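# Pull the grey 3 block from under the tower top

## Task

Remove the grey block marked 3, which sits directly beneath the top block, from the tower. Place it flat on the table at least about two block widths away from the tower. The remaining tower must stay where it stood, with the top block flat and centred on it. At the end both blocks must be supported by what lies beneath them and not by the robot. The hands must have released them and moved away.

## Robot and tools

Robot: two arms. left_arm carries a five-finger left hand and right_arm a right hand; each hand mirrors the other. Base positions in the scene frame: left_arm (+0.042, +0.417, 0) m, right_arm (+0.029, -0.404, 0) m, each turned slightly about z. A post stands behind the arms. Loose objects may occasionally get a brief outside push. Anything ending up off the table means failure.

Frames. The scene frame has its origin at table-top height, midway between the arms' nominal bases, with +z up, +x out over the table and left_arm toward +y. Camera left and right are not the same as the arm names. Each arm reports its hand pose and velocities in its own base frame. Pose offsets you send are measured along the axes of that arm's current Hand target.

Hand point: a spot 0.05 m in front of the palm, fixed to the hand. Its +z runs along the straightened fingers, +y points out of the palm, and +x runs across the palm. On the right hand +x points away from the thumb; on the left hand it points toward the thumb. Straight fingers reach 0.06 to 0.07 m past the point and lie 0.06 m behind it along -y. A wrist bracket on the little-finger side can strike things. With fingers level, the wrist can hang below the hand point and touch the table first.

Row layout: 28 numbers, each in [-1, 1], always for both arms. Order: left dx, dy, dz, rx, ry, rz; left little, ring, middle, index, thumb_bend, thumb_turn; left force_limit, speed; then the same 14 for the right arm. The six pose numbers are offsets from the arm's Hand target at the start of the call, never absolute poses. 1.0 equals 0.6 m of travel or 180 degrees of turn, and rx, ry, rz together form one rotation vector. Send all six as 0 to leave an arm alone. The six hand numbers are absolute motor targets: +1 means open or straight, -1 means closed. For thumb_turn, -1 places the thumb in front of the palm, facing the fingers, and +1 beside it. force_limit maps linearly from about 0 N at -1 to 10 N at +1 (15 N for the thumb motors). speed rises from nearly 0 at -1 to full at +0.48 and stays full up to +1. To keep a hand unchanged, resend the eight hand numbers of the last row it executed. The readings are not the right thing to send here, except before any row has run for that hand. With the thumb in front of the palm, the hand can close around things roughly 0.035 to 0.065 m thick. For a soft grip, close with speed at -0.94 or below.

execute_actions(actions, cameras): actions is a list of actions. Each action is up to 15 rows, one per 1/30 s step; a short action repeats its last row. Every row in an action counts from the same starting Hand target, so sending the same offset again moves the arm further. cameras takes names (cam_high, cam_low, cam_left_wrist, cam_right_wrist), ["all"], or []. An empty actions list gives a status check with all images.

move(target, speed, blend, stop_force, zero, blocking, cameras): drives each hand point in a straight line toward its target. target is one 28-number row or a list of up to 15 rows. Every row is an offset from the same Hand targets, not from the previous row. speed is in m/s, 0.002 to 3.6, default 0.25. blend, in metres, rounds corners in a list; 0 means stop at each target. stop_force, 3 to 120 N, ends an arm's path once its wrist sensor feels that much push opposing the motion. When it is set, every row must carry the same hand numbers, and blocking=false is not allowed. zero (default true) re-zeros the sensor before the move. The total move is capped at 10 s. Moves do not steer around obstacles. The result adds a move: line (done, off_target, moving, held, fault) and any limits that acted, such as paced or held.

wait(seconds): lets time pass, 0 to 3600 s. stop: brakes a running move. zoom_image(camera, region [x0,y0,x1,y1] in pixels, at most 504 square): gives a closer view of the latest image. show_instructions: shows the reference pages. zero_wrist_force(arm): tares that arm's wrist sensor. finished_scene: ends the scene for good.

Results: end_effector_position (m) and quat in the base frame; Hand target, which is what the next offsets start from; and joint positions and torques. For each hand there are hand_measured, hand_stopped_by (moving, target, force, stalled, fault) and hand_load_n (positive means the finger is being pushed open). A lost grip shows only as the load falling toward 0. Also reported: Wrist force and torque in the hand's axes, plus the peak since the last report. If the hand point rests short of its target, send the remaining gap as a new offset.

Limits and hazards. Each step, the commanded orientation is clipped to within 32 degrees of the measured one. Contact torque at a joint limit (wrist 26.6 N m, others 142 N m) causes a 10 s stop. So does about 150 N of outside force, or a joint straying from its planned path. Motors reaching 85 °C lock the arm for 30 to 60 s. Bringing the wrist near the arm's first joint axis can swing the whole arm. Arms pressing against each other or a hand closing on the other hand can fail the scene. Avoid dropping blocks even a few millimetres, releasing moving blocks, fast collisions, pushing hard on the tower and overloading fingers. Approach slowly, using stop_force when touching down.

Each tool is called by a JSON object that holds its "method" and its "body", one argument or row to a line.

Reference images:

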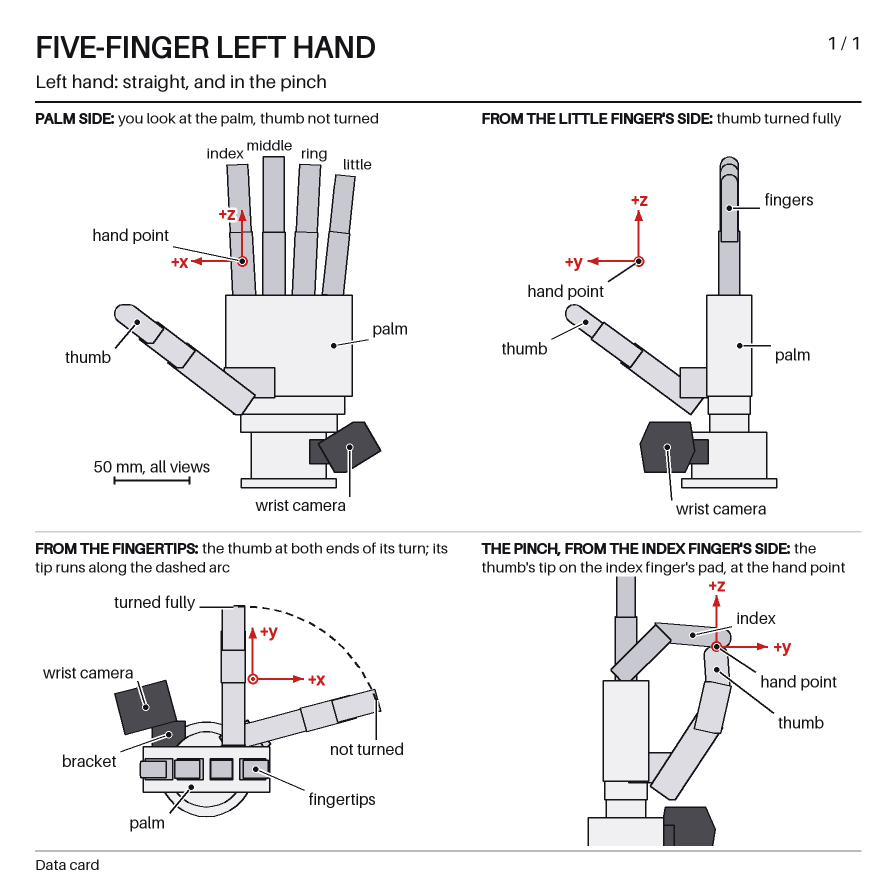

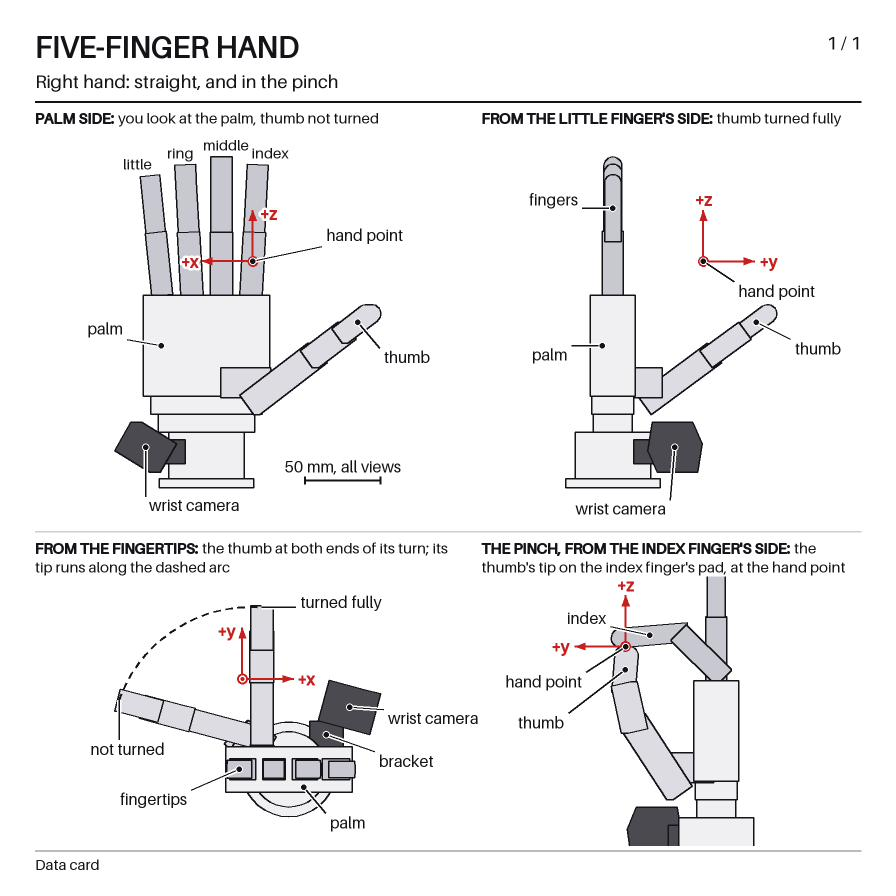

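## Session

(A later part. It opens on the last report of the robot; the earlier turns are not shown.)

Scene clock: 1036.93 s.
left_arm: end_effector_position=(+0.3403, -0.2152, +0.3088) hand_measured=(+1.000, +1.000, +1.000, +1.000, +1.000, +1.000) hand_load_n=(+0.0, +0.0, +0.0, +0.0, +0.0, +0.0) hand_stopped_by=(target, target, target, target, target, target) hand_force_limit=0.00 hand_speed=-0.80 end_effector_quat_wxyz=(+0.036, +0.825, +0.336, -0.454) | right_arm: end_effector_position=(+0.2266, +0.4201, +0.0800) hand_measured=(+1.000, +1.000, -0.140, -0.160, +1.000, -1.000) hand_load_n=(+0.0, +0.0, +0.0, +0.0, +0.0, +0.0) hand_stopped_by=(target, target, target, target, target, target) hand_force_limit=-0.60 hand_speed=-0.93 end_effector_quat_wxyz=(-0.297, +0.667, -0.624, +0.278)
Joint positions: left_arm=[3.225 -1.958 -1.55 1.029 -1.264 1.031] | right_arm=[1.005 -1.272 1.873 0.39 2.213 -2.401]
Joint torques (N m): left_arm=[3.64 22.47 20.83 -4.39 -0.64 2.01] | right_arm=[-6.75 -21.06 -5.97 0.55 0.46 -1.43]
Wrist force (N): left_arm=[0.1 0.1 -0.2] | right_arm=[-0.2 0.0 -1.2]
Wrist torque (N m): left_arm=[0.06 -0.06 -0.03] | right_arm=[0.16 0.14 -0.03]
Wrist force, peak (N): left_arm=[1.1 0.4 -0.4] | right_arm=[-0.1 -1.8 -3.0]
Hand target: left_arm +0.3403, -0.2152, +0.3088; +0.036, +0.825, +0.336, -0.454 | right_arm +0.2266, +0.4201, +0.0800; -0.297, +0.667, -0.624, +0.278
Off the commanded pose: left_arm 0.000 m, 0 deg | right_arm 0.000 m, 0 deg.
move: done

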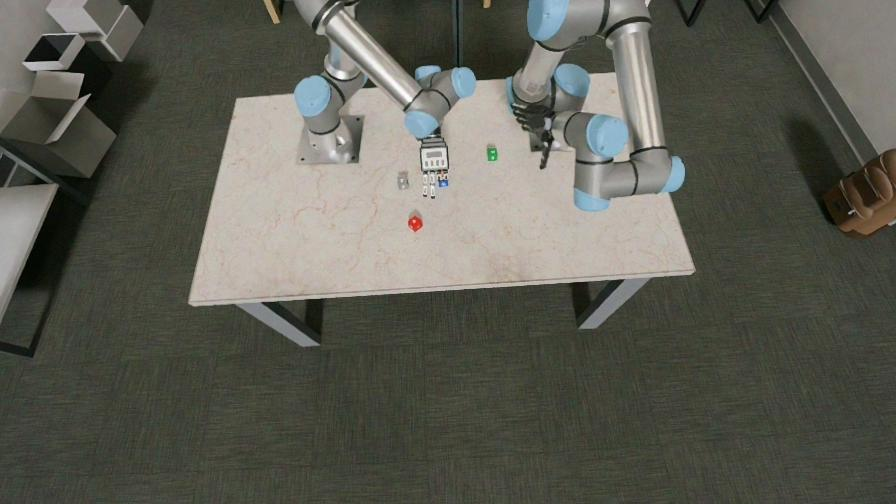

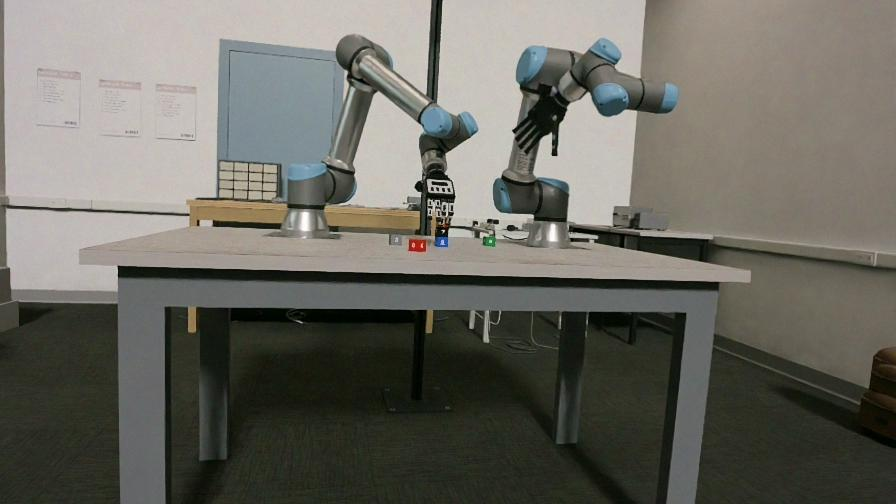

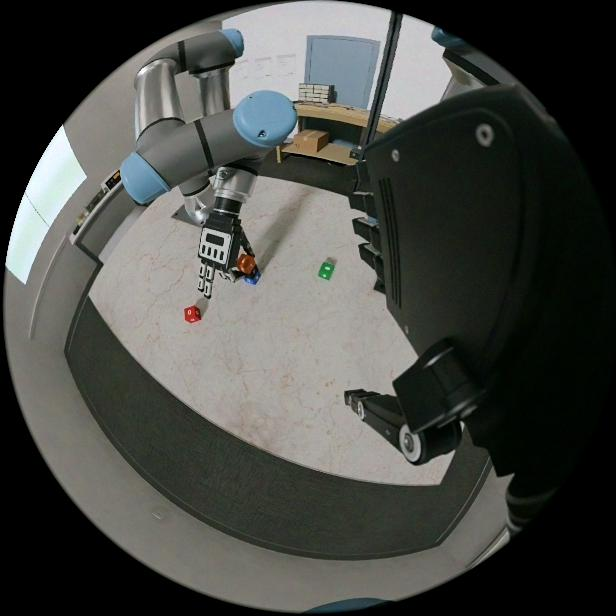

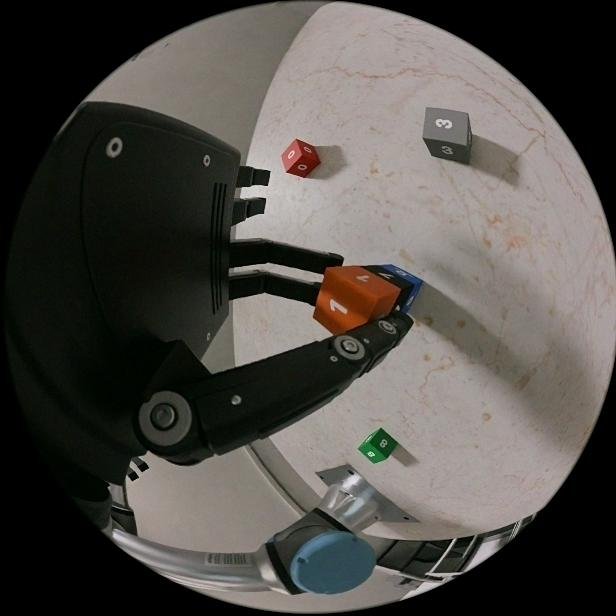

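{"method": "move", "body": {
  "target": [
    [0,0,0,0,0,0,1,1,1,1,1,1,0,-0.8,0,-0.062,-0.0558,0,0,0,1,1,-0.14,-0.16,1,-1,-0.6,-0.93],
    [0,0,0,0,0,0,1,1,1,1,1,1,0,-0.8,0,-0.186,-0.167,0,0,0,1,1,-0.14,-0.16,1,-1,-0.6,-0.93],
    [0,0,0,0,0,0,1,1,1,1,1,1,0,-0.8,0.28,-0.186,-0.167,0,0,0,1,1,-0.14,-0.16,1,-1,-0.6,-0.93]
  ],
  "speed": [0.04, 0.15, 0.2],
  "blend": [0.01, 0.02, 0],
  "cameras": ["all"]
}}

{"method": "zoom_image", "body": {
  "camera": "cam_left_wrist",
  "region": [205, 230, 275, 290]
}}

{"method": "zoom_image", "body": {
  "camera": "cam_low",
  "region": [425, 205, 460, 250]
}}

{"method": "zoom_image", "body": {
  "camera": "cam_high",
  "region": [385, 145, 455, 200]
}}

{"method": "zoom_image", "body": {
  "camera": "cam_right_wrist",
  "region": [260, 250, 460, 450]
}}

Scene clock: 1049.20 s.
left_arm: end_effector_position=(+0.3403, -0.2152, +0.3088) hand_measured=(+1.000, +1.000, +1.000, +1.000, +1.000, +1.000) hand_load_n=(+0.0, +0.0, +0.0, +0.0, +0.0, +0.0) hand_stopped_by=(target, target, target, target, target, target) hand_force_limit=0.00 hand_speed=-0.80 end_effector_quat_wxyz=(+0.036, +0.825, +0.336, -0.454) | right_arm: end_effector_position=(+0.2380, +0.2525, +0.2301) hand_measured=(+1.000, +1.000, -0.140, -0.160, +1.000, -1.000) hand_load_n=(+0.0, +0.0, -0.5, +0.0, +0.0, +0.0) hand_stopped_by=(target, target, target, target, target, target) hand_force_limit=-0.60 hand_speed=-0.93 end_effector_quat_wxyz=(-0.297, +0.667, -0.624, +0.278)
Joint positions: left_arm=[3.225 -1.958 -1.55 1.029 -1.264 1.031] | right_arm=[0.54 -1.874 2.017 0.649 1.916 -2.811]
Joint torques (N m): left_arm=[3.29 22.93 20.63 -4.44 -0.56 2.06] | right_arm=[-6.77 -20.67 -6.13 2.28 -1 -2.15]
Wrist force (N): left_arm=[0.6 0.5 -0.4] | right_arm=[-0.3 0.4 -1.0]
Wrist torque (N m): left_arm=[0.13 -0.15 -0.01] | right_arm=[0.19 0.08 0.14]
Wrist force, peak (N): left_arm=[0.8 0.3 -0.6] | right_arm=[-1.0 -0.1 -1.9]
Hand target: left_arm +0.3403, -0.2152, +0.3088; +0.036, +0.825, +0.336, -0.454 | right_arm +0.2380, +0.2525, +0.2301; -0.297, +0.667, -0.624, +0.278
Off the commanded pose: left_arm 0.000 m, 0 deg | right_arm 0.000 m, 0 deg.
move: done

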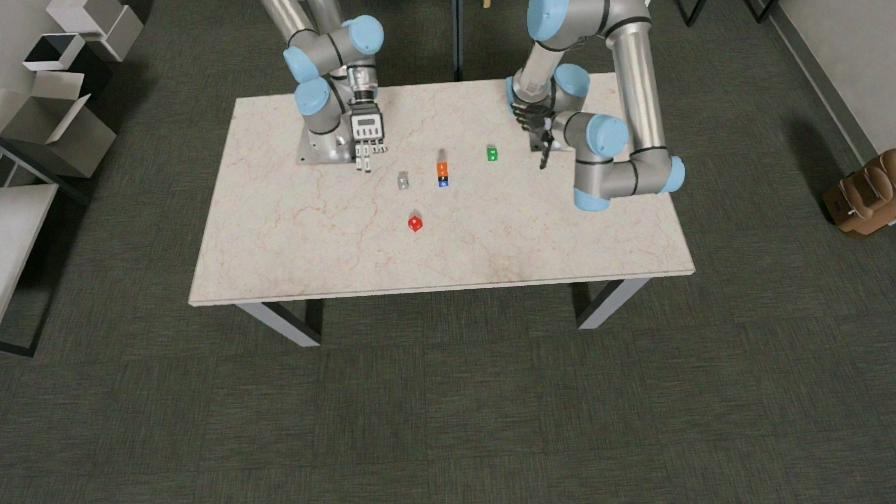

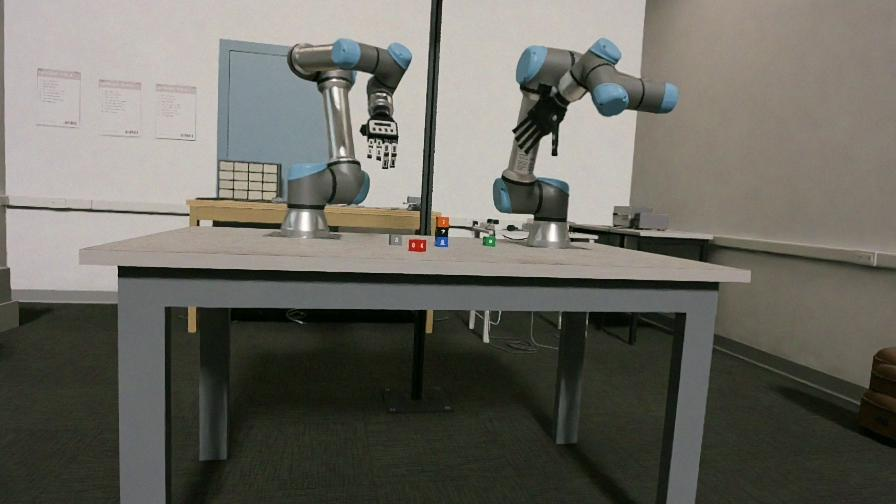

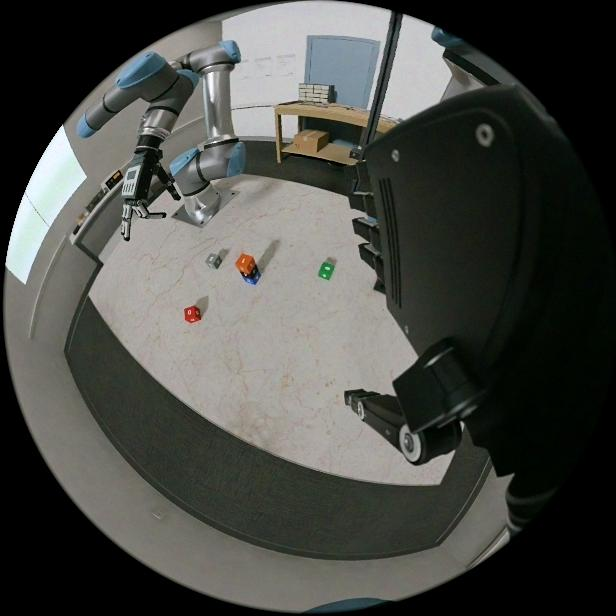

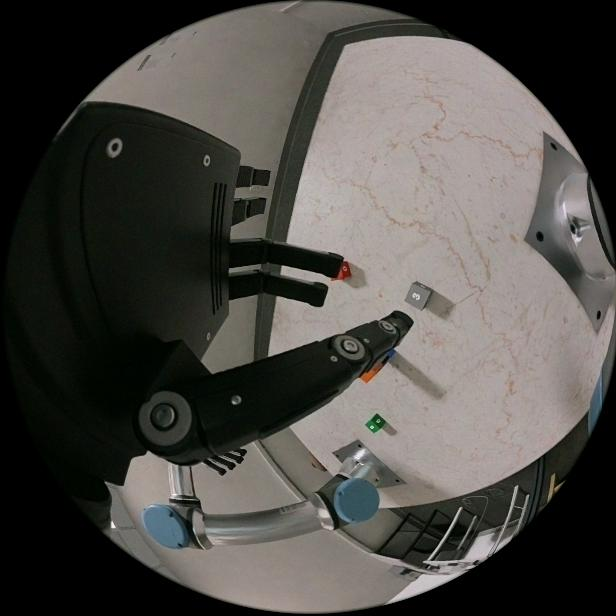

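Scaled by 7.200 from the camera's image (finer frame: 880x880).

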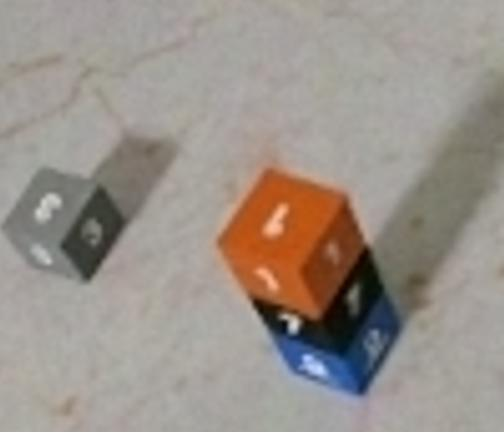

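Scaled by 11.200 from the camera's image (finer frame: 1280x720).

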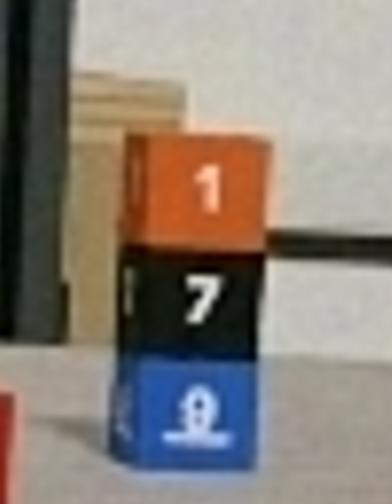

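Scaled by 7.200 from the camera's image (finer frame: 1280x720).

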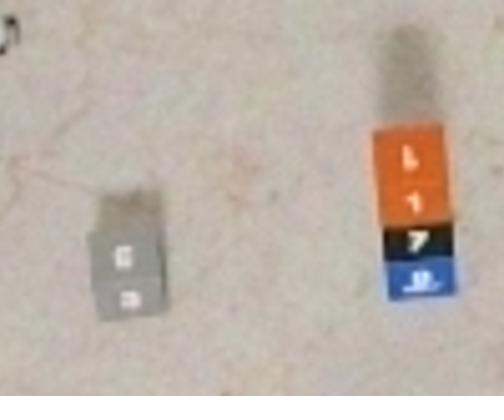

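Scaled by 2.520 from the camera's image (finer frame: 880x880).

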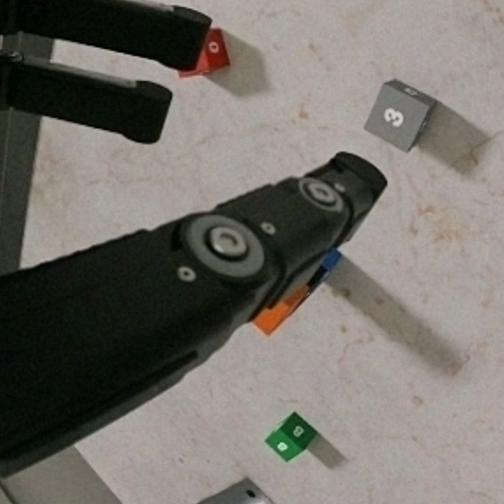

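{"method": "finished_scene", "body": {

}}

The scene is finished: the task was done.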